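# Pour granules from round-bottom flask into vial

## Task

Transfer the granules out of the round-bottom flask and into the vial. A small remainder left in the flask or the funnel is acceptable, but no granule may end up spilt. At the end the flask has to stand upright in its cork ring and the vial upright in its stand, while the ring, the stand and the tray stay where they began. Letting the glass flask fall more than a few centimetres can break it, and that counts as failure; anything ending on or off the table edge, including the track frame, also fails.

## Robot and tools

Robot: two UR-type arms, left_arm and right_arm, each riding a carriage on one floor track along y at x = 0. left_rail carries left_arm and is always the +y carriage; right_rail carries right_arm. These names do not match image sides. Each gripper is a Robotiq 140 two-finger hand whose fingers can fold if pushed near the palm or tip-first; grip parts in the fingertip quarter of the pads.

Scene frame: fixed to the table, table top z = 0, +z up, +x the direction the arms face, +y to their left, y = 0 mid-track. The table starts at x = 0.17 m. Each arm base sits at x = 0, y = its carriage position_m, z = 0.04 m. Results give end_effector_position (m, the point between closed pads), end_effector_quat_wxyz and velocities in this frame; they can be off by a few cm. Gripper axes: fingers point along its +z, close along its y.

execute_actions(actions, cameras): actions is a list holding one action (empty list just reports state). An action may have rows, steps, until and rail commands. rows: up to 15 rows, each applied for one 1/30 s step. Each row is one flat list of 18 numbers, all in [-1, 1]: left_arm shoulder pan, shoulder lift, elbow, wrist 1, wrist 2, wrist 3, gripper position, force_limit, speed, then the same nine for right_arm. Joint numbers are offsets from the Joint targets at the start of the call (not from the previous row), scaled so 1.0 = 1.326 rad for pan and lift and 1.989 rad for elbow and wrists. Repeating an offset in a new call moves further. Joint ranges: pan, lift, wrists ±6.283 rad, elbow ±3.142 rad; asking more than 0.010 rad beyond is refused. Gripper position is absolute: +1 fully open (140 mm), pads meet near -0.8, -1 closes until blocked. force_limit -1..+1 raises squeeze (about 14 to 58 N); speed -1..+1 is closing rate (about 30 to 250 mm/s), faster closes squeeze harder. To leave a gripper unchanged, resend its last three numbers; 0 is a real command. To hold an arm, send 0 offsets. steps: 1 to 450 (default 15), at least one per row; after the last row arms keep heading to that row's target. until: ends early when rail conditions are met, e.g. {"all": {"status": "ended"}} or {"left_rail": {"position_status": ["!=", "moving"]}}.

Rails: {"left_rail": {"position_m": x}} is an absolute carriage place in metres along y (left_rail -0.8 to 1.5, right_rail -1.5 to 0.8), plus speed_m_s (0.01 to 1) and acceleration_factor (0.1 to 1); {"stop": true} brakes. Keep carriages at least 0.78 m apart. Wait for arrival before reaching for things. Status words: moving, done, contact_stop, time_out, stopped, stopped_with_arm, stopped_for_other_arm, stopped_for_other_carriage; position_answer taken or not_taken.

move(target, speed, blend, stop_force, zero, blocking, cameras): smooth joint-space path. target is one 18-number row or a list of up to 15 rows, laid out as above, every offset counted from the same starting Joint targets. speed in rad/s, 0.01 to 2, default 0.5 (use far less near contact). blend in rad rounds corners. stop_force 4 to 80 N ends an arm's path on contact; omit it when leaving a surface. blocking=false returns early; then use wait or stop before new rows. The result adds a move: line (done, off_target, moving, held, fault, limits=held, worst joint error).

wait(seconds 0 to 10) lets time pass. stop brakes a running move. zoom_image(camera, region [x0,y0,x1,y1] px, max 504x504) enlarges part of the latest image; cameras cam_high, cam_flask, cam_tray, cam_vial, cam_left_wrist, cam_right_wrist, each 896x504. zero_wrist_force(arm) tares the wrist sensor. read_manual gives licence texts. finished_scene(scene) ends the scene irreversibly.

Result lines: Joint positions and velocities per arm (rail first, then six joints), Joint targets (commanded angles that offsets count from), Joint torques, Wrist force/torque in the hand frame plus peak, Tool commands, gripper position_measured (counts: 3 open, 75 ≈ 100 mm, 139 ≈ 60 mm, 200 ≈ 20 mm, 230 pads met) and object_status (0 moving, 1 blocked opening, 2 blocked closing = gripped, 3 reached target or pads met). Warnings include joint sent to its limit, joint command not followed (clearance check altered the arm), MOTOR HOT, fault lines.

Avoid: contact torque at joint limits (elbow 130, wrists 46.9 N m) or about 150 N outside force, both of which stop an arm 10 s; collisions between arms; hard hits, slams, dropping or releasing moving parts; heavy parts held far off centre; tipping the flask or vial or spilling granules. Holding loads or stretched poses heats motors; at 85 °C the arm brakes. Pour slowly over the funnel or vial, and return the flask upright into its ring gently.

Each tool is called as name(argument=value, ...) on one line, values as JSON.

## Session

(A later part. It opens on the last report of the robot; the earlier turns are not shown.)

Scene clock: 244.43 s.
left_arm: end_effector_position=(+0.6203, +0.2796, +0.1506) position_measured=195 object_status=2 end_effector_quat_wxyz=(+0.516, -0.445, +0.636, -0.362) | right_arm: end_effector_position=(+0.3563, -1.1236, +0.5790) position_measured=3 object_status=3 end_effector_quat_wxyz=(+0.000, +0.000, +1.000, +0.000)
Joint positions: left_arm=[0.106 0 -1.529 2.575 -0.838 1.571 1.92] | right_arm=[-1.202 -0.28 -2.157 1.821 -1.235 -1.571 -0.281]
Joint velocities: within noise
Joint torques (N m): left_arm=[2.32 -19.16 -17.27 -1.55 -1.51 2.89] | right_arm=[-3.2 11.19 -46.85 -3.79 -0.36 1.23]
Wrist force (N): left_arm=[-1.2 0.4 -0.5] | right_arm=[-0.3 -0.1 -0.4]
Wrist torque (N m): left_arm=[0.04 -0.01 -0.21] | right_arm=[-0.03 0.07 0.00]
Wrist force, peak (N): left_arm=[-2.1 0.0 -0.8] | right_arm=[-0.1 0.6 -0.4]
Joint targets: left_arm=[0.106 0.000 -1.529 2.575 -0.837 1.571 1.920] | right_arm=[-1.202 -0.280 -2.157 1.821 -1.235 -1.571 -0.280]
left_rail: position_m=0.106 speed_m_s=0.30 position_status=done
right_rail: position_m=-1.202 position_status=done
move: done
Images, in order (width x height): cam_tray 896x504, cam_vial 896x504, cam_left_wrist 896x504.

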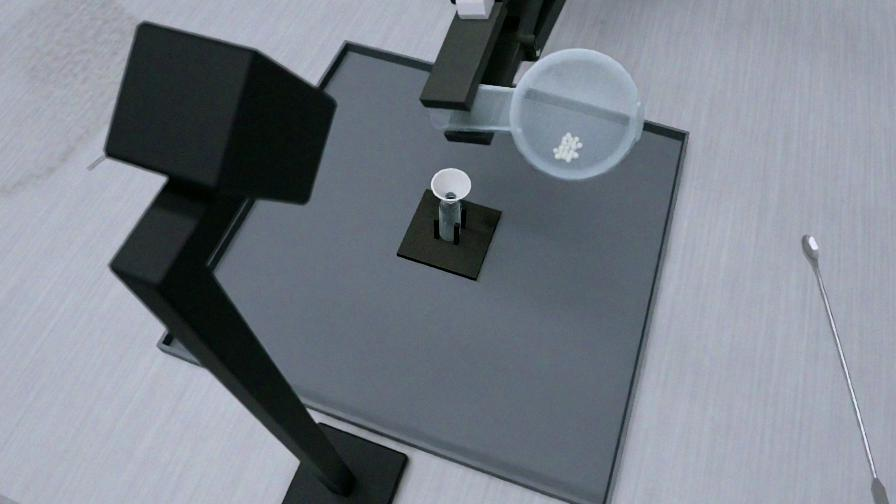

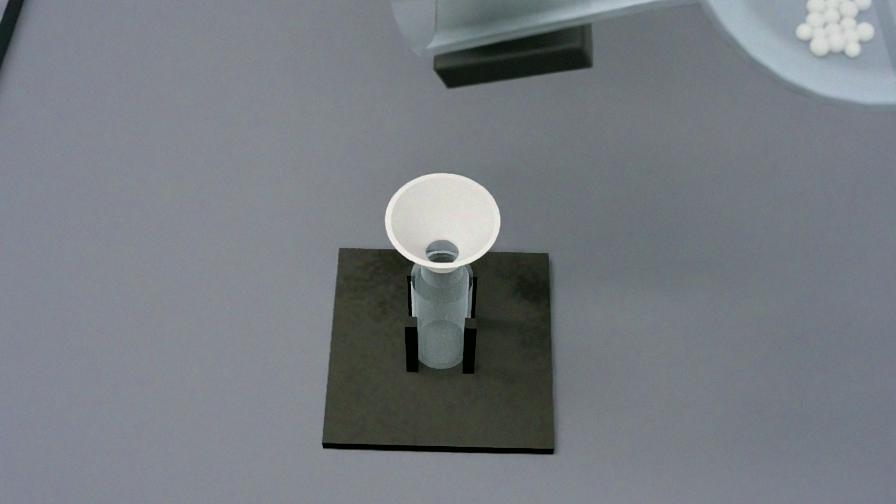

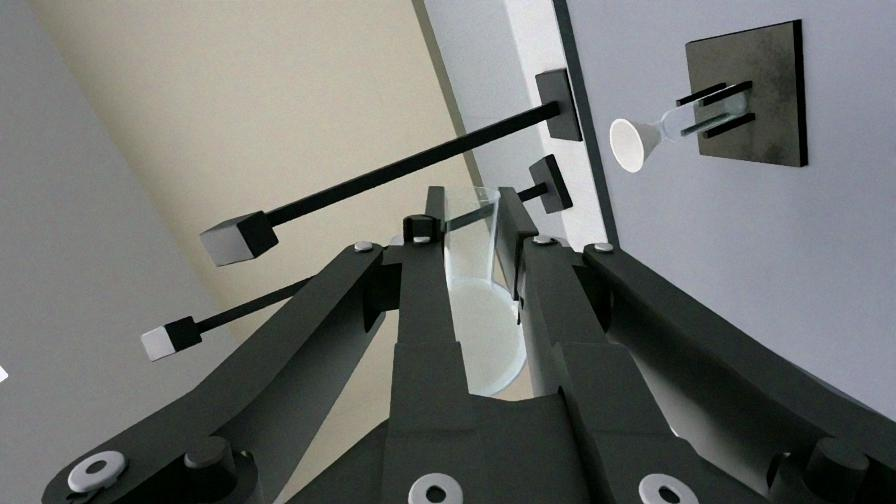

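move(target=[0,0.0524,0.0063,-0.0412,0,0.2456,-1,0,-1,0,0,0,0,0,0,1,1,1], speed=0.15, cameras=["cam_left_wrist","cam_tray","cam_vial"])

zoom_image(camera="cam_vial", region=[300, 0, 600, 300])

zoom_image(camera="cam_tray", region=[380, 30, 680, 300])

Scene clock: 258.00 s.
left_arm: end_effector_position=(+0.6212, +0.2796, +0.1254) position_measured=195 object_status=2 end_effector_quat_wxyz=(+0.587, -0.278, +0.725, -0.226) | right_arm: end_effector_position=(+0.3563, -1.1236, +0.5790) position_measured=3 object_status=3 end_effector_quat_wxyz=(+0.000, +0.000, +1.000, +0.000)
Joint positions: left_arm=[0.106 0 -1.46 2.588 -0.919 1.571 2.408] | right_arm=[-1.202 -0.281 -2.157 1.821 -1.235 -1.571 -0.281]
Joint velocities: within noise
Joint torques (N m): left_arm=[1.08 -19.25 -10.77 -4.09 -1.46 2.33] | right_arm=[-2.86 15.24 -46.03 -3.9 -0.72 1.26]
Wrist force (N): left_arm=[-0.3 0.5 -1.3] | right_arm=[-0.1 -0.3 -0.2]
Wrist torque (N m): left_arm=[0.07 -0.19 -0.17] | right_arm=[-0.09 0.01 0.00]
Wrist force, peak (N): left_arm=[-1.5 -0.1 -1.0] | right_arm=[-0.1 0.2 -0.7]
Joint targets: left_arm=[0.106 0.000 -1.460 2.588 -0.919 1.571 2.408] | right_arm=[-1.202 -0.280 -2.157 1.821 -1.235 -1.571 -0.280]
left_rail: position_m=0.106 speed_m_s=0.30 position_status=done
right_rail: position_m=-1.202 position_status=done
move: done
Images, in order (width x height): cam_tray 896x504, cam_vial 896x504, cam_left_wrist 896x504.

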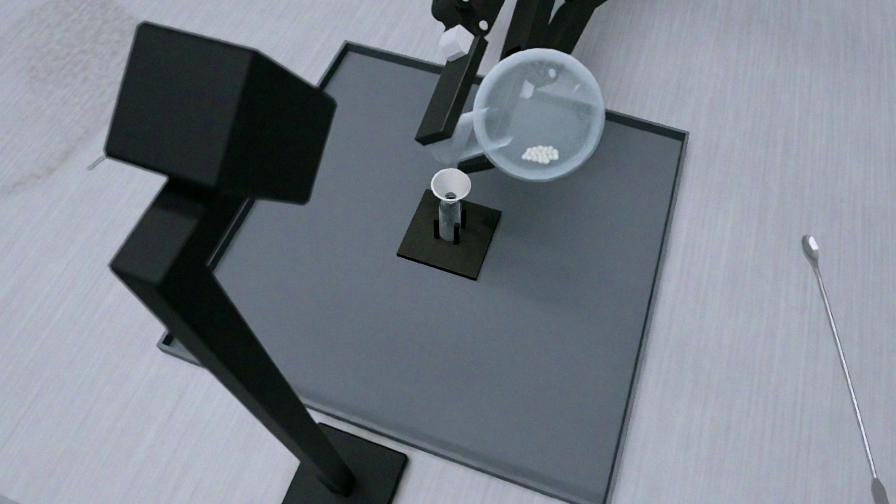

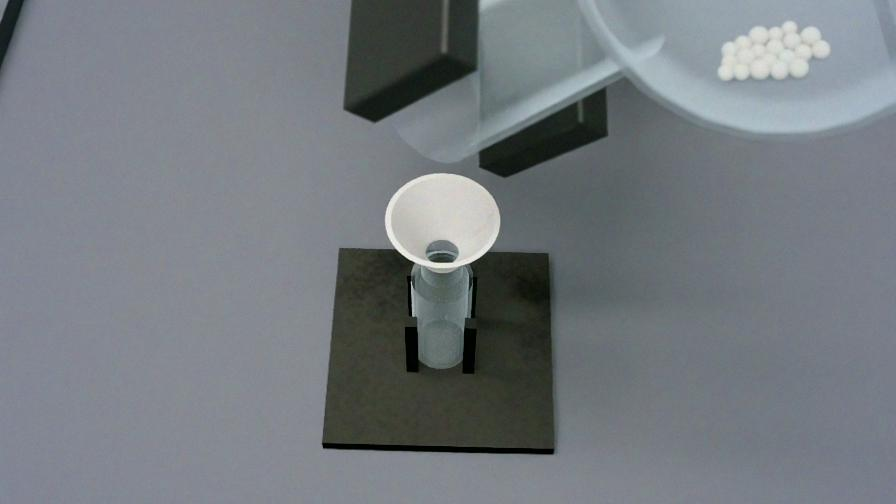

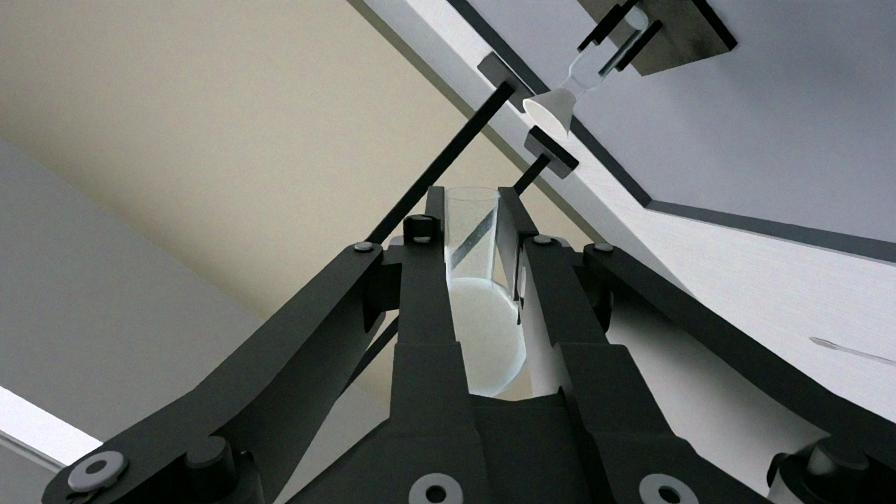

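Scaled by 1.680 from the camera's 896x504 image, which has a finer 1280x720 frame.

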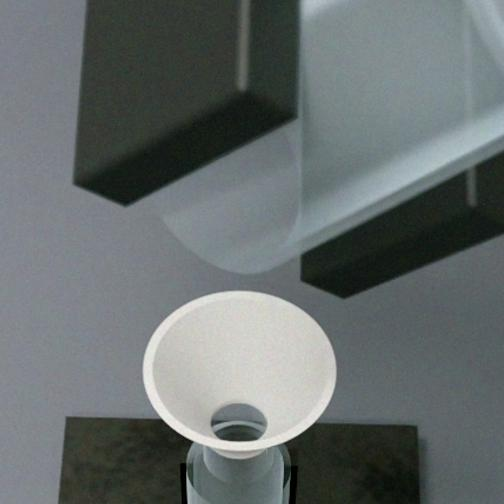

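Scaled by 1.680 from the camera's 896x504 image, which has a finer 1280x720 frame.

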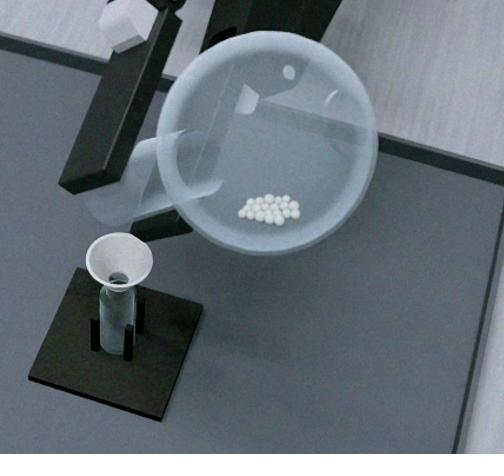

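execute_actions(actions=[{"left_rail":{"position_m":0.1075,"speed_m_s":0.02},"steps":60,"until":{"left_rail":{"position_status":["!=","moving"]}}}], cameras=[])

move(target=[0,0.0279,0.003,-0.0216,0,0.0615,-1,0,-1,0,0,0,0,0,0,1,1,1], speed=0.08, cameras=["cam_left_wrist","cam_tray","cam_vial"])

zoom_image(camera="cam_vial", region=[300, 0, 600, 300])

zoom_image(camera="cam_tray", region=[380, 80, 580, 260])

zoom_image(camera="cam_left_wrist", region=[400, 0, 650, 220])

Scene clock: 273.67 s.
left_arm: end_effector_position=(+0.6212, +0.2811, +0.1254) position_measured=195 object_status=2 end_effector_quat_wxyz=(+0.588, -0.278, +0.725, -0.226) | right_arm: end_effector_position=(+0.3563, -1.1236, +0.5790) position_measured=3 object_status=3 end_effector_quat_wxyz=(+0.000, +0.000, +1.000, +0.000)
Joint positions: left_arm=[0.107 0 -1.46 2.588 -0.919 1.571 2.408] | right_arm=[-1.202 -0.281 -2.157 1.821 -1.235 -1.571 -0.281]
Joint velocities: within noise
Joint torques (N m): left_arm=[3.1 -23.19 -28.5 -1.31 -1.29 2.72] | right_arm=[-1.78 12.26 -46.76 -3.59 -0.85 1.28]
Wrist force (N): left_arm=[-0.4 0.0 -1.4] | right_arm=[-0.2 0.3 -0.1]
Wrist torque (N m): left_arm=[-0.04 -0.15 -0.17] | right_arm=[0.06 0.04 0.00]
Wrist force, peak (N): left_arm=[-0.2 0.7 -1.8] | right_arm=[-0.3 0.6 -0.5]
Joint targets: left_arm=[0.108 0.000 -1.460 2.588 -0.919 1.571 2.408] | right_arm=[-1.202 -0.280 -2.157 1.821 -1.235 -1.571 -0.280]
Tool commands: left_gripper/position=-1.0 left_gripper/force_limit=+0.0 left_gripper/speed=-1.0 right_gripper/position=+1.0 right_gripper/force_limit=+1.0 right_gripper/speed=+1.0
left_rail: position_m=0.107 position_m_goal=0.108 speed_m_s=0.02 position_status=done
right_rail: position_m=-1.202 position_status=done
No camera images: "cameras" was empty.

Scene clock: 275.67 s.
left_arm: end_effector_position=(+0.6213, +0.2811, +0.1124) position_measured=195 object_status=2 end_effector_quat_wxyz=(+0.600, -0.234, +0.741, -0.190) | right_arm: end_effector_position=(+0.3563, -1.1236, +0.5790) position_measured=3 object_status=3 end_effector_quat_wxyz=(+0.000, +0.000, +1.000, +0.000)
Joint positions: left_arm=[0.108 0 -1.423 2.594 -0.962 1.571 2.53] | right_arm=[-1.202 -0.281 -2.157 1.821 -1.235 -1.571 -0.281]
Joint velocities: within noise
Joint torques (N m): left_arm=[2.26 -20.52 -9.15 -4.56 -1.35 1.84] | right_arm=[-4.15 13.89 -46.93 -3.7 -0.92 1.06]
Wrist force (N): left_arm=[-0.1 0.7 -1.1] | right_arm=[-0.1 -0.1 -0.3]
Wrist torque (N m): left_arm=[0.11 -0.19 -0.21] | right_arm=[-0.03 0.02 0.00]
Wrist force, peak (N): left_arm=[-0.6 0.7 -1.8] | right_arm=[0.0 0.5 -0.5]
Joint targets: left_arm=[0.108 0.000 -1.423 2.594 -0.962 1.571 2.530] | right_arm=[-1.202 -0.280 -2.157 1.821 -1.235 -1.571 -0.280]
left_rail: position_m=0.108 speed_m_s=0.02 position_status=done
right_rail: position_m=-1.202 position_status=done
move: done
Images, in order (width x height): cam_tray 896x504, cam_vial 896x504, cam_left_wrist 896x504.

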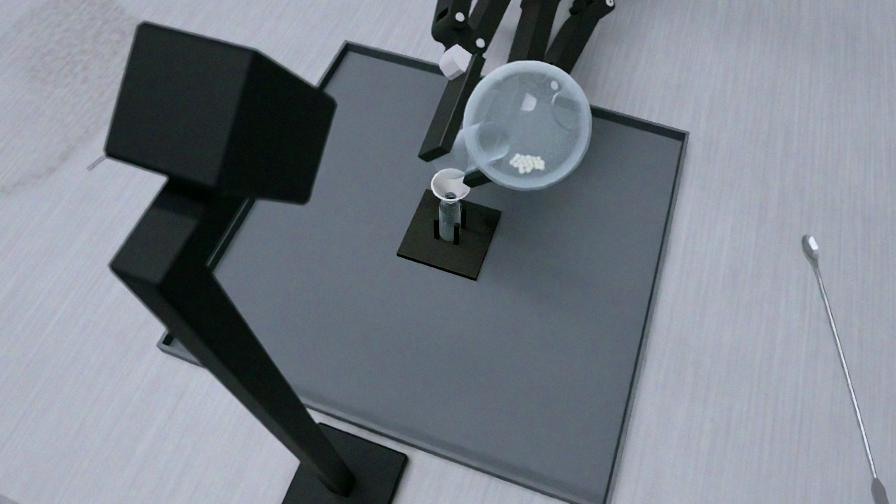

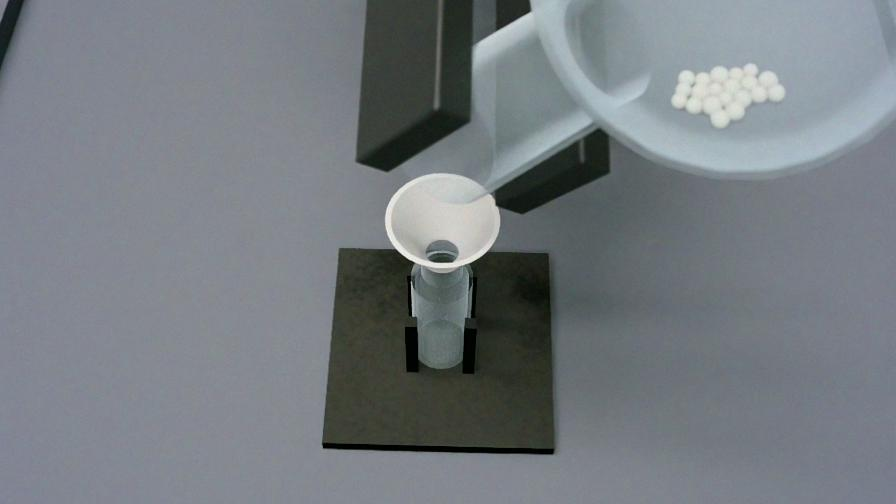

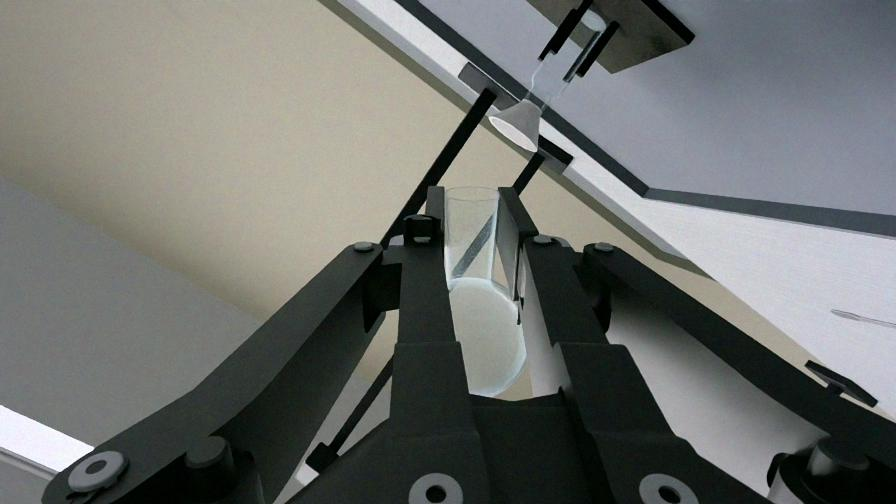

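Scaled by 1.680 from the camera's 896x504 image, which has a finer 1280x720 frame.

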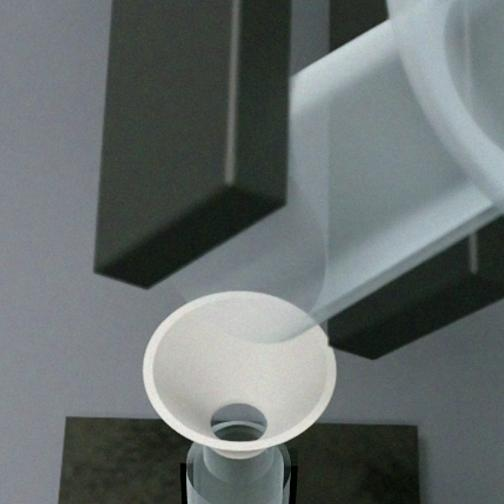

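Scaled by 2.520 from the camera's 896x504 image, which has a finer 1280x720 frame.

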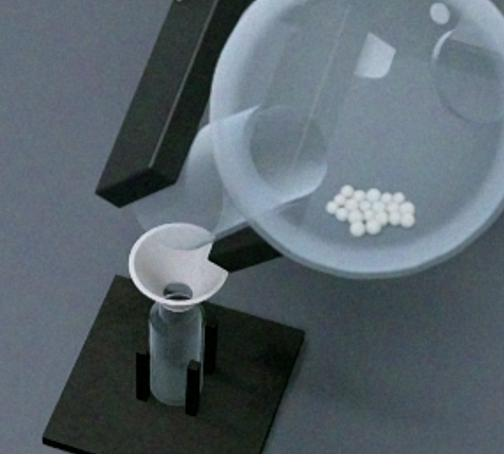

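Scaled by 2.016 from the camera's 896x504 image, which has a finer 1280x720 frame.

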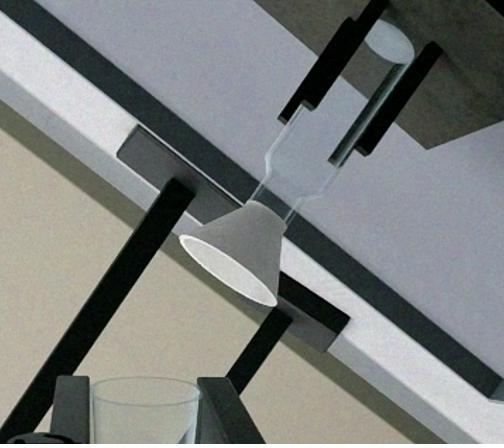

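execute_actions(actions=[{"left_rail":{"position_m":0.106,"speed_m_s":0.02},"steps":60,"until":{"left_rail":{"position_status":["!=","moving"]}}}], cameras=[])

move(target=[0,0.0085,0.0007,-0.0065,0,0.044,-1,0,-1,0,0,0,0,0,0,1,1,1], speed=0.05, cameras=["cam_left_wrist","cam_tray","cam_vial"])

zoom_image(camera="cam_vial", region=[300, 0, 600, 300])

zoom_image(camera="cam_tray", region=[380, 80, 580, 260])

Scene clock: 294.53 s.
left_arm: end_effector_position=(+0.6213, +0.2796, +0.1124) position_measured=195 object_status=2 end_effector_quat_wxyz=(+0.600, -0.233, +0.741, -0.190) | right_arm: end_effector_position=(+0.3563, -1.1236, +0.5790) position_measured=3 object_status=3 end_effector_quat_wxyz=(+0.000, +0.000, +1.000, +0.000)
Joint positions: left_arm=[0.106 0 -1.423 2.594 -0.962 1.571 2.53] | right_arm=[-1.202 -0.281 -2.157 1.821 -1.235 -1.571 -0.28]
Joint velocities: within noise
Joint torques (N m): left_arm=[3.4 -22.7 -27.12 -1.32 -1.43 2.81] | right_arm=[-3.46 11.26 -46.84 -3.34 -0.77 1.25]
Wrist force (N): left_arm=[-0.7 0.7 -1.4] | right_arm=[0.2 -0.1 -0.4]
Wrist torque (N m): left_arm=[0.09 -0.06 -0.20] | right_arm=[-0.02 -0.04 0.00]
Wrist force, peak (N): left_arm=[-0.7 0.8 -1.6] | right_arm=[0.3 0.0 -0.7]
Joint targets: left_arm=[0.106 0.000 -1.423 2.594 -0.962 1.571 2.530] | right_arm=[-1.202 -0.280 -2.157 1.821 -1.235 -1.571 -0.280]
Tool commands: left_gripper/position=-1.0 left_gripper/force_limit=+0.0 left_gripper/speed=-1.0 right_gripper/position=+1.0 right_gripper/force_limit=+1.0 right_gripper/speed=+1.0
left_rail: position_m=0.106 speed_m_s=0.02 position_status=done
right_rail: position_m=-1.202 position_status=done
No camera images: "cameras" was empty.

Scene clock: 296.70 s.
left_arm: end_effector_position=(+0.6214, +0.2796, +0.1087) position_measured=195 object_status=2 end_effector_quat_wxyz=(+0.608, -0.201, +0.750, -0.164) | right_arm: end_effector_position=(+0.3563, -1.1236, +0.5790) position_measured=3 object_status=3 end_effector_quat_wxyz=(+0.000, +0.000, +1.000, +0.000)
Joint positions: left_arm=[0.106 0 -1.412 2.595 -0.975 1.571 2.617] | right_arm=[-1.202 -0.281 -2.157 1.821 -1.235 -1.571 -0.28]
Joint velocities: within noise
Joint torques (N m): left_arm=[1.1 -21.02 -8.73 -4.09 -1.09 2.61] | right_arm=[-3.25 14.23 -46.56 -4.04 -1.02 1.07]
Wrist force (N): left_arm=[-0.5 0.6 -1.1] | right_arm=[-0.3 0.2 -0.4]
Wrist torque (N m): left_arm=[0.06 -0.09 -0.20] | right_arm=[0.03 0.06 0.00]
Wrist force, peak (N): left_arm=[-0.1 0.5 -1.6] | right_arm=[-0.5 0.2 -0.5]
Joint targets: left_arm=[0.106 0.000 -1.412 2.595 -0.975 1.571 2.618] | right_arm=[-1.202 -0.280 -2.157 1.821 -1.235 -1.571 -0.280]
left_rail: position_m=0.106 speed_m_s=0.02 position_status=done
right_rail: position_m=-1.202 position_status=done
move: done
Images, in order (width x height): cam_tray 896x504, cam_vial 896x504, cam_left_wrist 896x504.

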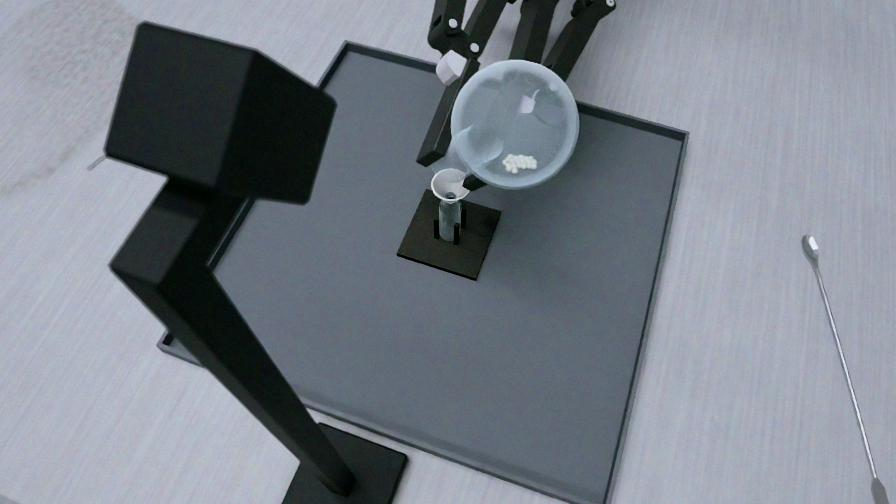

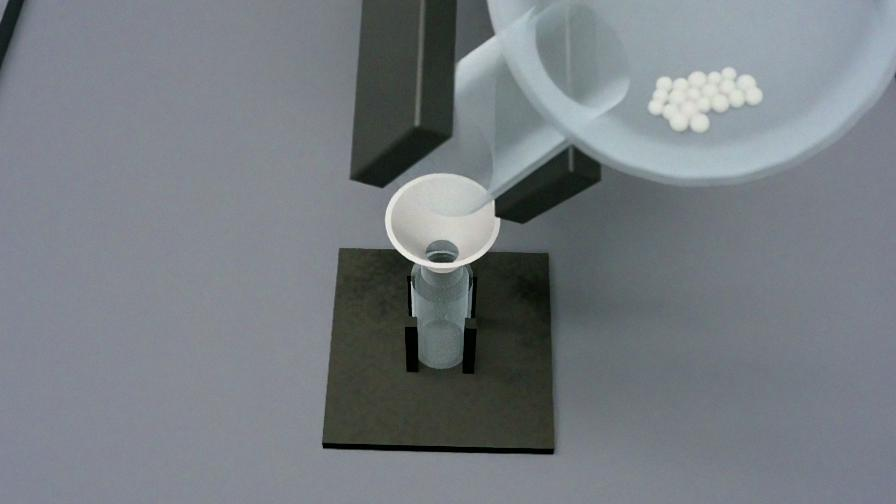

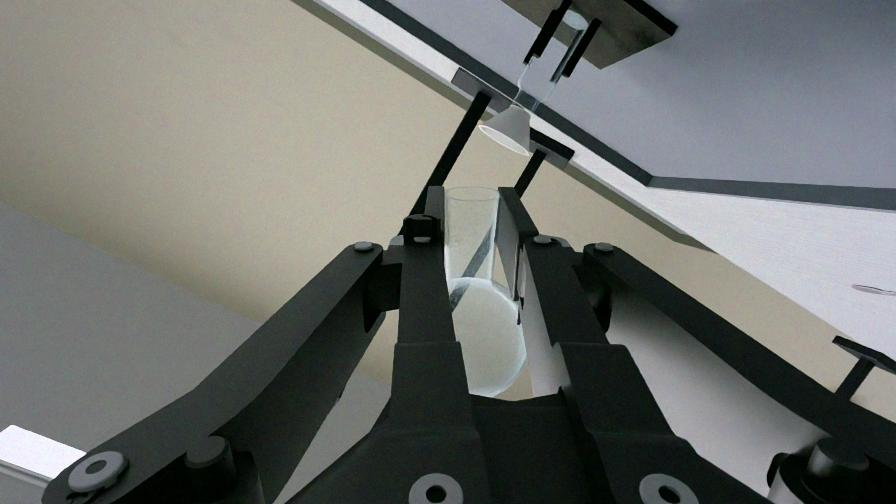

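Scaled by 1.680 from the camera's 896x504 image, which has a finer 1280x720 frame.

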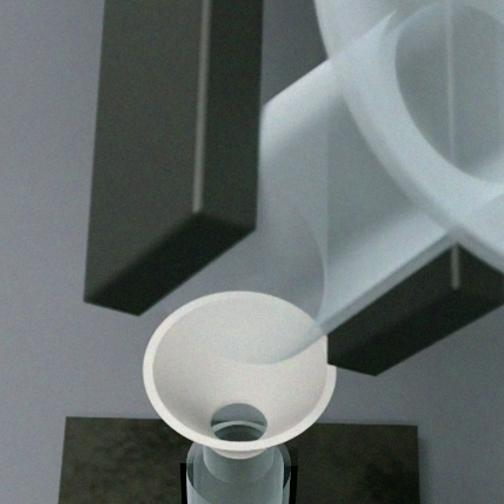

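Scaled by 2.520 from the camera's 896x504 image, which has a finer 1280x720 frame.

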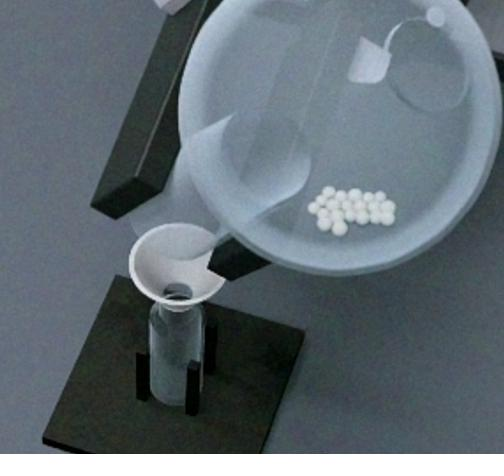

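move(target=[0,0.0054,0.0006,-0.0038,0,0.0702,-1,0,-1,0,0,0,0,0,0,1,1,1], speed=0.04, cameras=["cam_tray","cam_vial"])

zoom_image(camera="cam_vial", region=[300, 0, 600, 300])

Scene clock: 308.40 s.
left_arm: end_effector_position=(+0.6212, +0.2796, +0.1059) position_measured=195 object_status=2 end_effector_quat_wxyz=(+0.618, -0.148, +0.763, -0.121) | right_arm: end_effector_position=(+0.3563, -1.1236, +0.5790) position_measured=3 object_status=3 end_effector_quat_wxyz=(+0.000, +0.000, +1.000, +0.000)
Joint positions: left_arm=[0.106 0 -1.404 2.596 -0.982 1.571 2.757] | right_arm=[-1.202 -0.28 -2.157 1.821 -1.235 -1.571 -0.28]
Joint velocities: within noise
Joint torques (N m): left_arm=[2.97 -21.59 -9.09 -3.9 -1.09 3.66] | right_arm=[-4.4 14.2 -46.4 -3.51 -0.54 0.81]
Wrist force (N): left_arm=[0.2 0.9 -1.2] | right_arm=[0.0 0.2 -0.5]
Wrist torque (N m): left_arm=[0.14 -0.23 -0.20] | right_arm=[0.03 0.00 0.00]
Wrist force, peak (N): left_arm=[-0.7 0.5 -1.8] | right_arm=[-0.4 -0.1 -0.7]
Joint targets: left_arm=[0.106 0.000 -1.404 2.596 -0.982 1.571 2.757] | right_arm=[-1.202 -0.280 -2.157 1.821 -1.235 -1.571 -0.280]
left_rail: position_m=0.106 speed_m_s=0.02 position_status=done
right_rail: position_m=-1.202 position_status=done
move: done
Images, in order (width x height): cam_tray 896x504, cam_vial 896x504.

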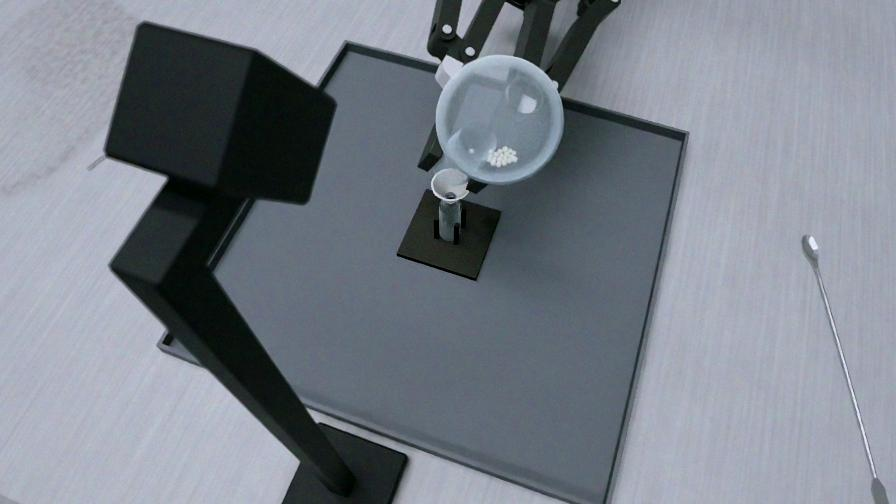

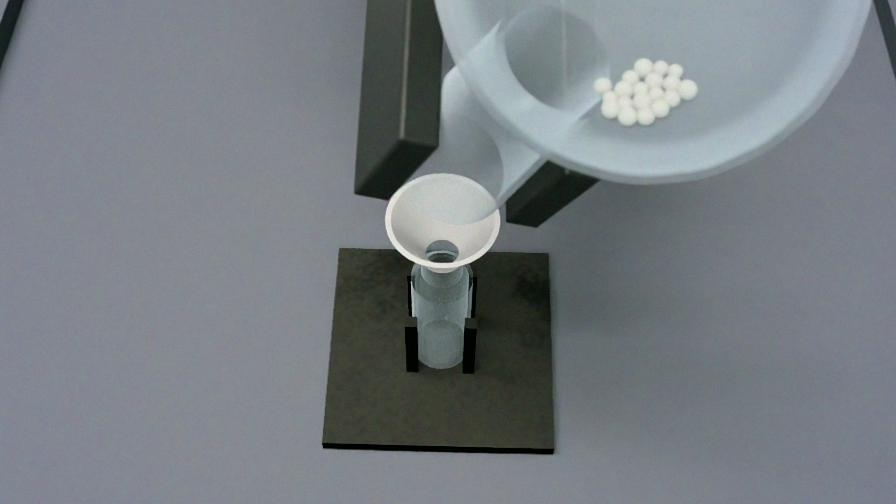

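Scaled by 1.680 from the camera's 896x504 image, which has a finer 1280x720 frame.

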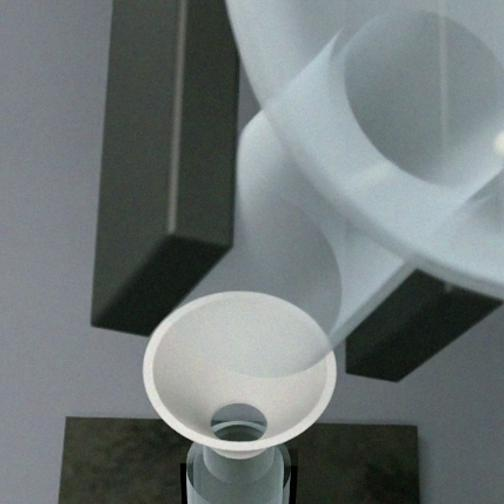

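execute_actions(actions=[{"left_rail":{"position_m":0.103,"speed_m_s":0.01},"steps":60,"until":{"left_rail":{"position_status":["!=","moving"]}}}], cameras=[])

move(target=[0,0,0,0,0,0.02,-1,0,-1,0,0,0,0,0,0,1,1,1], speed=0.03, cameras=["cam_tray","cam_vial"])

zoom_image(camera="cam_vial", region=[300, 0, 600, 300])

Scene clock: 316.13 s.
left_arm: end_effector_position=(+0.6212, +0.2766, +0.1059) position_measured=195 object_status=2 end_effector_quat_wxyz=(+0.618, -0.148, +0.763, -0.121) | right_arm: end_effector_position=(+0.3563, -1.1236, +0.5790) position_measured=3 object_status=3 end_effector_quat_wxyz=(+0.000, +0.000, +1.000, +0.000)
Joint positions: left_arm=[0.103 0 -1.404 2.596 -0.982 1.571 2.757] | right_arm=[-1.202 -0.281 -2.157 1.821 -1.235 -1.571 -0.281]
Joint velocities: within noise
Joint torques (N m): left_arm=[2.28 -24.14 -25.42 -1.51 -0.87 2.75] | right_arm=[-2.71 14.09 -47.14 -3.99 -0.81 1]
Wrist force (N): left_arm=[-0.1 0.5 -1.0] | right_arm=[0.1 0.4 -0.3]
Wrist torque (N m): left_arm=[0.07 -0.16 -0.20] | right_arm=[0.08 -0.03 0.00]
Wrist force, peak (N): left_arm=[-0.1 1.2 -1.3] | right_arm=[0.2 0.7 -0.4]
Joint targets: left_arm=[0.103 0.000 -1.404 2.596 -0.982 1.571 2.757] | right_arm=[-1.202 -0.280 -2.157 1.821 -1.235 -1.571 -0.280]
Tool commands: left_gripper/position=-1.0 left_gripper/force_limit=+0.0 left_gripper/speed=-1.0 right_gripper/position=+1.0 right_gripper/force_limit=+1.0 right_gripper/speed=+1.0
left_rail: position_m=0.103 speed_m_s=0.01 position_status=done
right_rail: position_m=-1.202 position_status=done
No camera images: "cameras" was empty.

Scene clock: 317.80 s.
left_arm: end_effector_position=(+0.6212, +0.2766, +0.1059) position_measured=195 object_status=2 end_effector_quat_wxyz=(+0.620, -0.133, +0.766, -0.108) | right_arm: end_effector_position=(+0.3563, -1.1236, +0.5790) position_measured=3 object_status=3 end_effector_quat_wxyz=(+0.000, +0.000, +1.000, +0.000)
Joint positions: left_arm=[0.103 0 -1.404 2.596 -0.982 1.571 2.797] | right_arm=[-1.202 -0.281 -2.157 1.821 -1.235 -1.571 -0.281]
Joint velocities: within noise
Joint torques (N m): left_arm=[2.68 -24.14 -26.73 -1.2 -1.12 2.65] | right_arm=[-5.52 12.41 -46.49 -4.4 -0.45 1.38]
Wrist force (N): left_arm=[0.1 0.4 -1.2] | right_arm=[-0.2 0.1 -0.5]
Wrist torque (N m): left_arm=[0.04 -0.22 -0.22] | right_arm=[0.02 0.04 0.00]
Wrist force, peak (N): left_arm=[-0.2 0.8 -1.6] | right_arm=[0.0 0.3 -0.8]
Joint targets: left_arm=[0.103 0.000 -1.404 2.596 -0.982 1.571 2.797] | right_arm=[-1.202 -0.280 -2.157 1.821 -1.235 -1.571 -0.280]
left_rail: position_m=0.103 speed_m_s=0.01 position_status=done
right_rail: position_m=-1.202 position_status=done
move: done
Images, in order (width x height): cam_tray 896x504, cam_vial 896x504.

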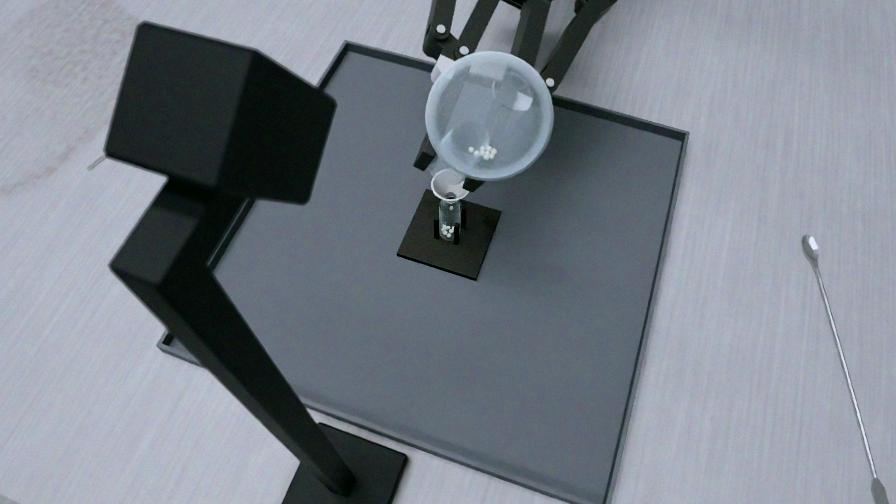

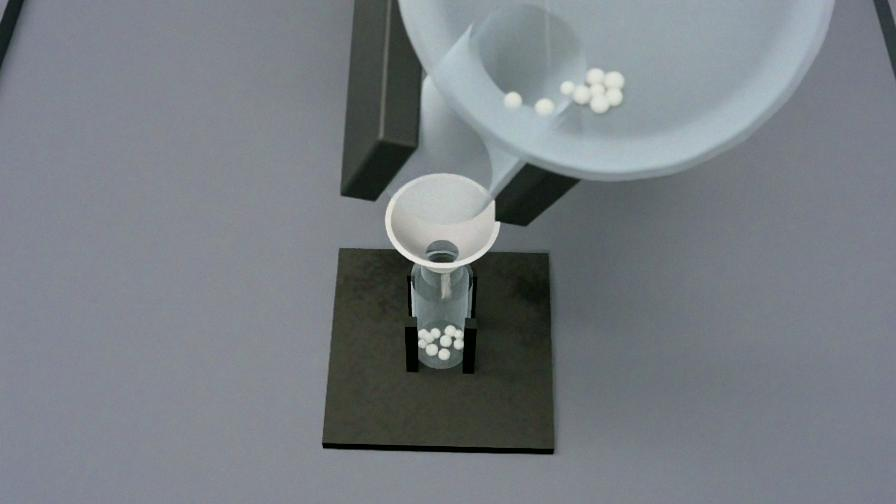

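Scaled by 1.680 from the camera's 896x504 image, which has a finer 1280x720 frame.

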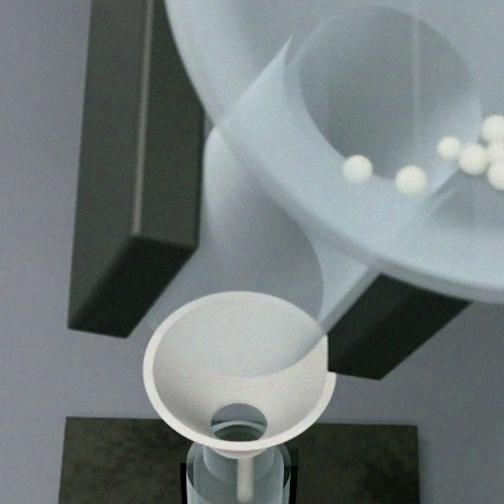

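execute_actions(actions=[{"left_rail":{"position_m":0.102},"steps":30}], cameras=["cam_vial"])

move(target=[0,0,0,0,0,0.03,-1,0,-1,0,0,0,0,0,0,1,1,1], speed=0.03, cameras=["cam_tray","cam_vial"])

zoom_image(camera="cam_vial", region=[300, 0, 600, 300])

Scene clock: 325.80 s.
left_arm: end_effector_position=(+0.6212, +0.2756, +0.1059) position_measured=195 object_status=2 end_effector_quat_wxyz=(+0.620, -0.133, +0.766, -0.108) | right_arm: end_effector_position=(+0.3563, -1.1236, +0.5790) position_measured=3 object_status=3 end_effector_quat_wxyz=(+0.000, +0.000, +1.000, +0.000)
Joint positions: left_arm=[0.102 0 -1.404 2.596 -0.982 1.571 2.797] | right_arm=[-1.202 -0.28 -2.157 1.821 -1.235 -1.571 -0.281]
Joint velocities: within noise
Joint torques (N m): left_arm=[0.7 -25.89 -25.03 -1.29 -1.07 2.73] | right_arm=[-2.13 12.81 -47.25 -3.89 -0.55 1.49]
Wrist force (N): left_arm=[0.1 0.5 -1.2] | right_arm=[-0.1 0.4 -0.4]
Wrist torque (N m): left_arm=[0.06 -0.22 -0.21] | right_arm=[0.09 0.02 0.00]
Wrist force, peak (N): left_arm=[0.4 1.1 -1.4] | right_arm=[0.2 0.3 -0.8]
Joint targets: left_arm=[0.102 0.000 -1.404 2.596 -0.982 1.571 2.797] | right_arm=[-1.202 -0.280 -2.157 1.821 -1.235 -1.571 -0.280]
Tool commands: left_gripper/position=-1.0 left_gripper/force_limit=+0.0 left_gripper/speed=-1.0 right_gripper/position=+1.0 right_gripper/force_limit=+1.0 right_gripper/speed=+1.0
left_rail: position_m=0.102 speed_m_s=0.01 position_status=done
right_rail: position_m=-1.202 position_status=done
Images, in order (width x height): cam_vial 896x504.

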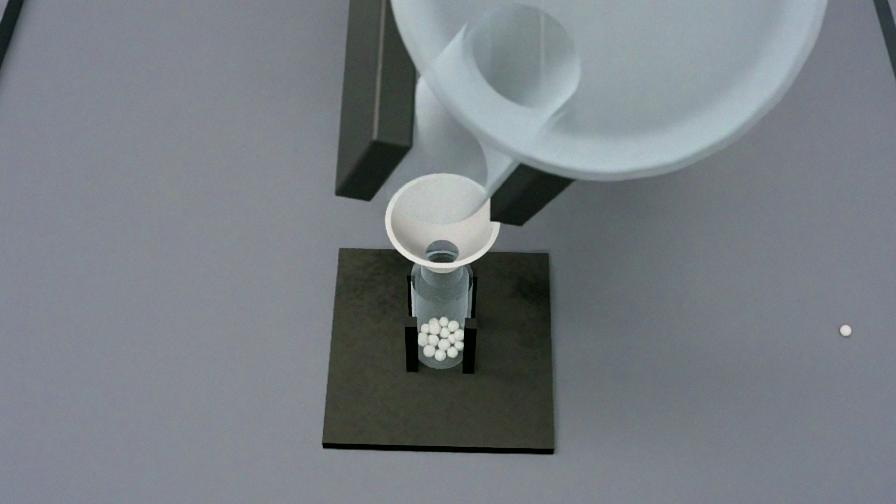

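Scene clock: 328.13 s.
left_arm: end_effector_position=(+0.6212, +0.2756, +0.1059) position_measured=195 object_status=2 end_effector_quat_wxyz=(+0.623, -0.110, +0.769, -0.090) | right_arm: end_effector_position=(+0.3563, -1.1236, +0.5790) position_measured=3 object_status=3 end_effector_quat_wxyz=(+0.000, +0.000, +1.000, +0.000)
Joint positions: left_arm=[0.102 0 -1.404 2.596 -0.982 1.571 2.856] | right_arm=[-1.202 -0.28 -2.157 1.821 -1.235 -1.571 -0.28]
Joint velocities: within noise
Joint torques (N m): left_arm=[1.97 -26.21 -24.88 -1.37 -0.95 2.94] | right_arm=[-3.23 14.07 -47.95 -3.42 -0.84 1.21]
Wrist force (N): left_arm=[0.0 1.0 -0.9] | right_arm=[-0.2 0.1 -0.5]
Wrist torque (N m): left_arm=[0.16 -0.20 -0.20] | right_arm=[0.03 0.04 0.01]
Wrist force, peak (N): left_arm=[-0.2 0.8 -1.6] | right_arm=[-0.2 -0.4 -0.7]
Joint targets: left_arm=[0.102 0.000 -1.404 2.596 -0.982 1.571 2.857] | right_arm=[-1.202 -0.280 -2.157 1.821 -1.235 -1.571 -0.280]
left_rail: position_m=0.102 speed_m_s=0.01 position_status=done
right_rail: position_m=-1.202 position_status=done
move: done
Images, in order (width x height): cam_tray 896x504, cam_vial 896x504.

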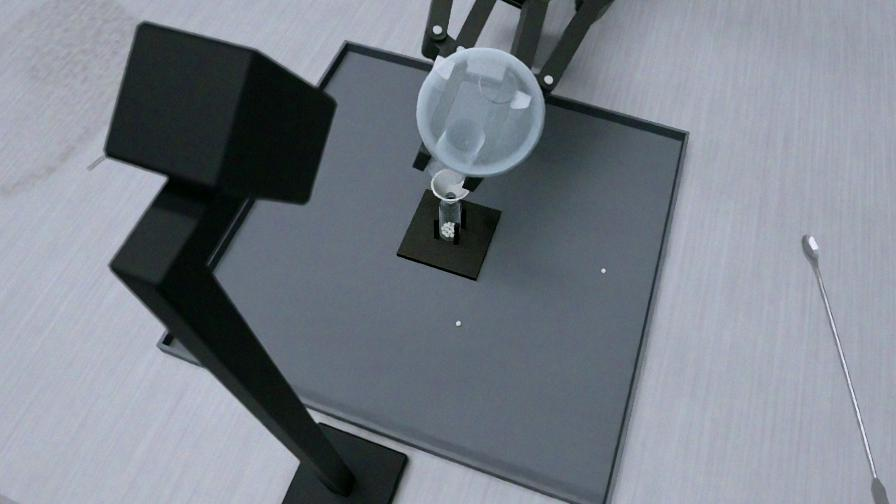

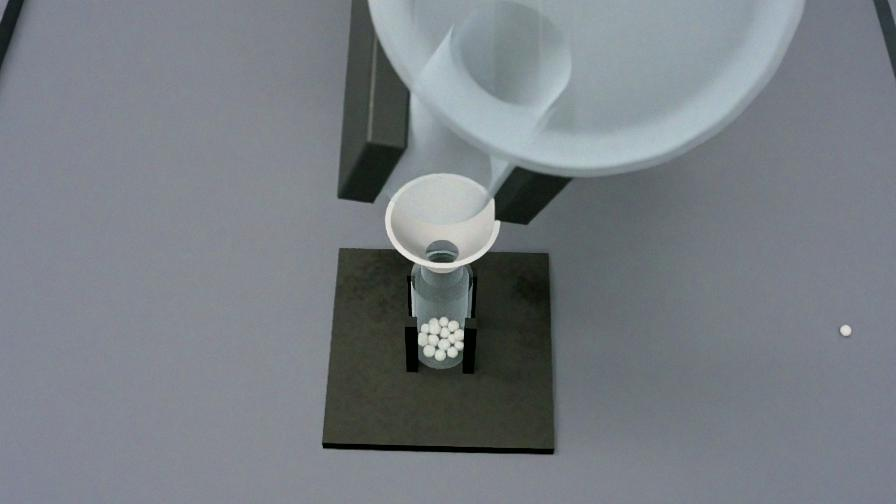

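Scaled by 1.680 from the camera's 896x504 image, which has a finer 1280x720 frame.

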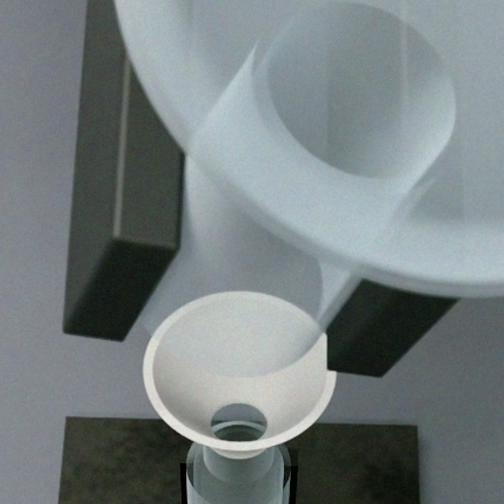

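move(target=[[0,-0.094,-0.0104,0.0729,0,0,-1,0,-1,0,0,0,0,0,0,1,1,1],[0,-0.4344,0.0161,0.2735,0,-0.984,-1,0,-1,0,0,0,0,0,0,1,1,1]], speed=[0.15,0.6], blend=0.05, cameras=["cam_left_wrist","cam_tray"])

zoom_image(camera="cam_left_wrist", region=[420, 150, 620, 420])

zoom_image(camera="cam_tray", region=[300, 50, 700, 500])

Scene clock: 341.23 s.
left_arm: end_effector_position=(+0.5201, +0.2757, +0.2497) position_measured=195 object_status=2 end_effector_quat_wxyz=(-0.273, +0.700, -0.339, +0.567) | right_arm: end_effector_position=(+0.3563, -1.1236, +0.5790) position_measured=3 object_status=3 end_effector_quat_wxyz=(+0.000, +0.000, +1.000, +0.000)
Joint positions: left_arm=[0.102 0 -1.98 2.628 -0.439 1.571 0.9] | right_arm=[-1.202 -0.281 -2.157 1.821 -1.235 -1.571 -0.28]
Joint velocities: within noise
Joint torques (N m): left_arm=[1.51 -14.74 -26.66 -0.51 -0.64 -2.58] | right_arm=[-6.75 10.8 -47.67 -3.25 -0.72 1.41]
Wrist force (N): left_arm=[-1.7 -0.1 -0.2] | right_arm=[-0.1 0.5 -0.2]
Wrist torque (N m): left_arm=[0.04 0.12 -0.14] | right_arm=[0.10 0.02 0.00]
Wrist force, peak (N): left_arm=[-2.6 -0.5 -0.4] | right_arm=[-0.2 0.0 -0.7]
Joint targets: left_arm=[0.102 0.000 -1.980 2.628 -0.439 1.571 0.900] | right_arm=[-1.202 -0.280 -2.157 1.821 -1.235 -1.571 -0.280]
left_rail: position_m=0.102 speed_m_s=0.01 position_status=done
right_rail: position_m=-1.202 position_status=done
move: done
Images, in order (width x height): cam_tray 896x504, cam_left_wrist 896x504.

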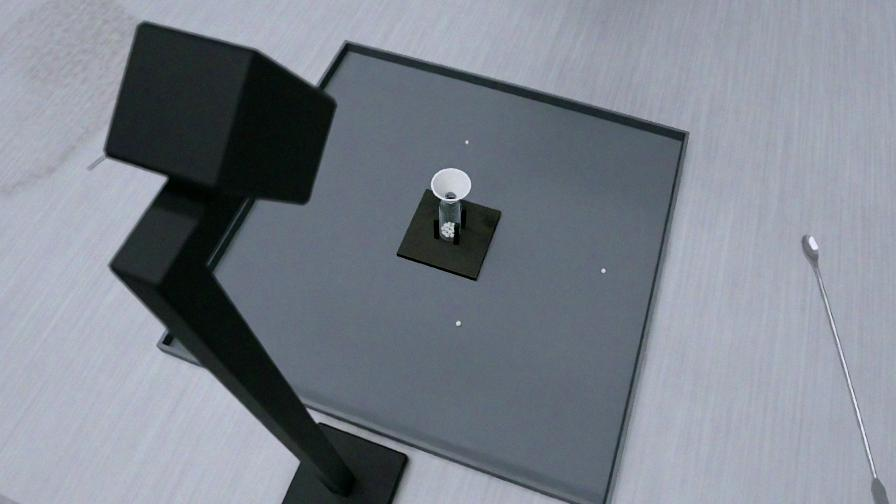

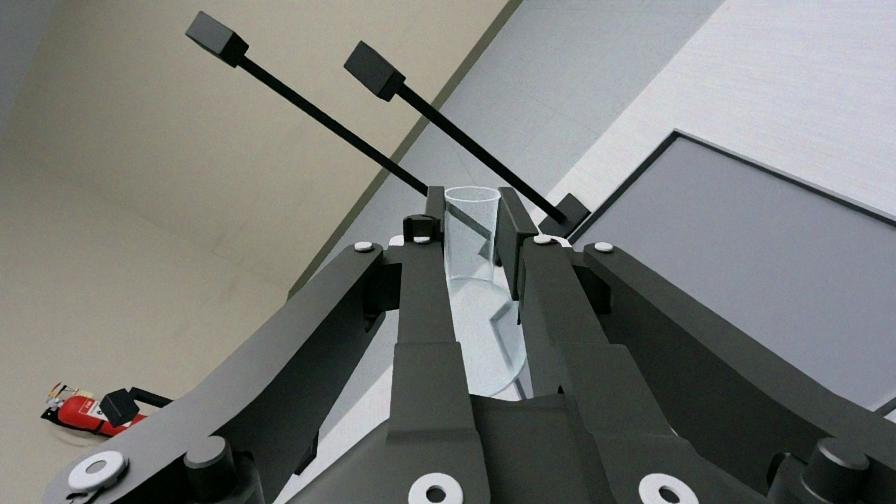

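Scaled by 1.867 from the camera's 896x504 image, which has a finer 1280x720 frame.

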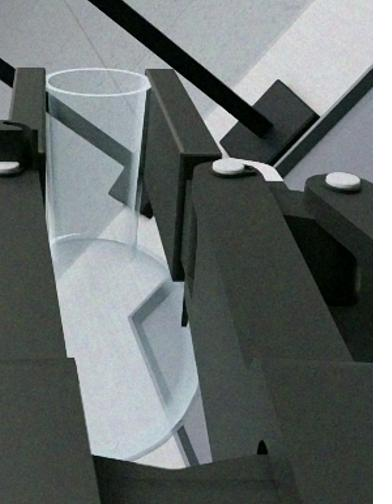

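Scaled by 1.120 from the camera's 896x504 image, which has a finer 1280x720 frame.

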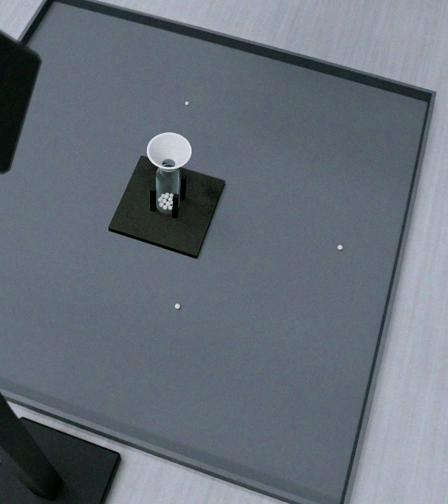

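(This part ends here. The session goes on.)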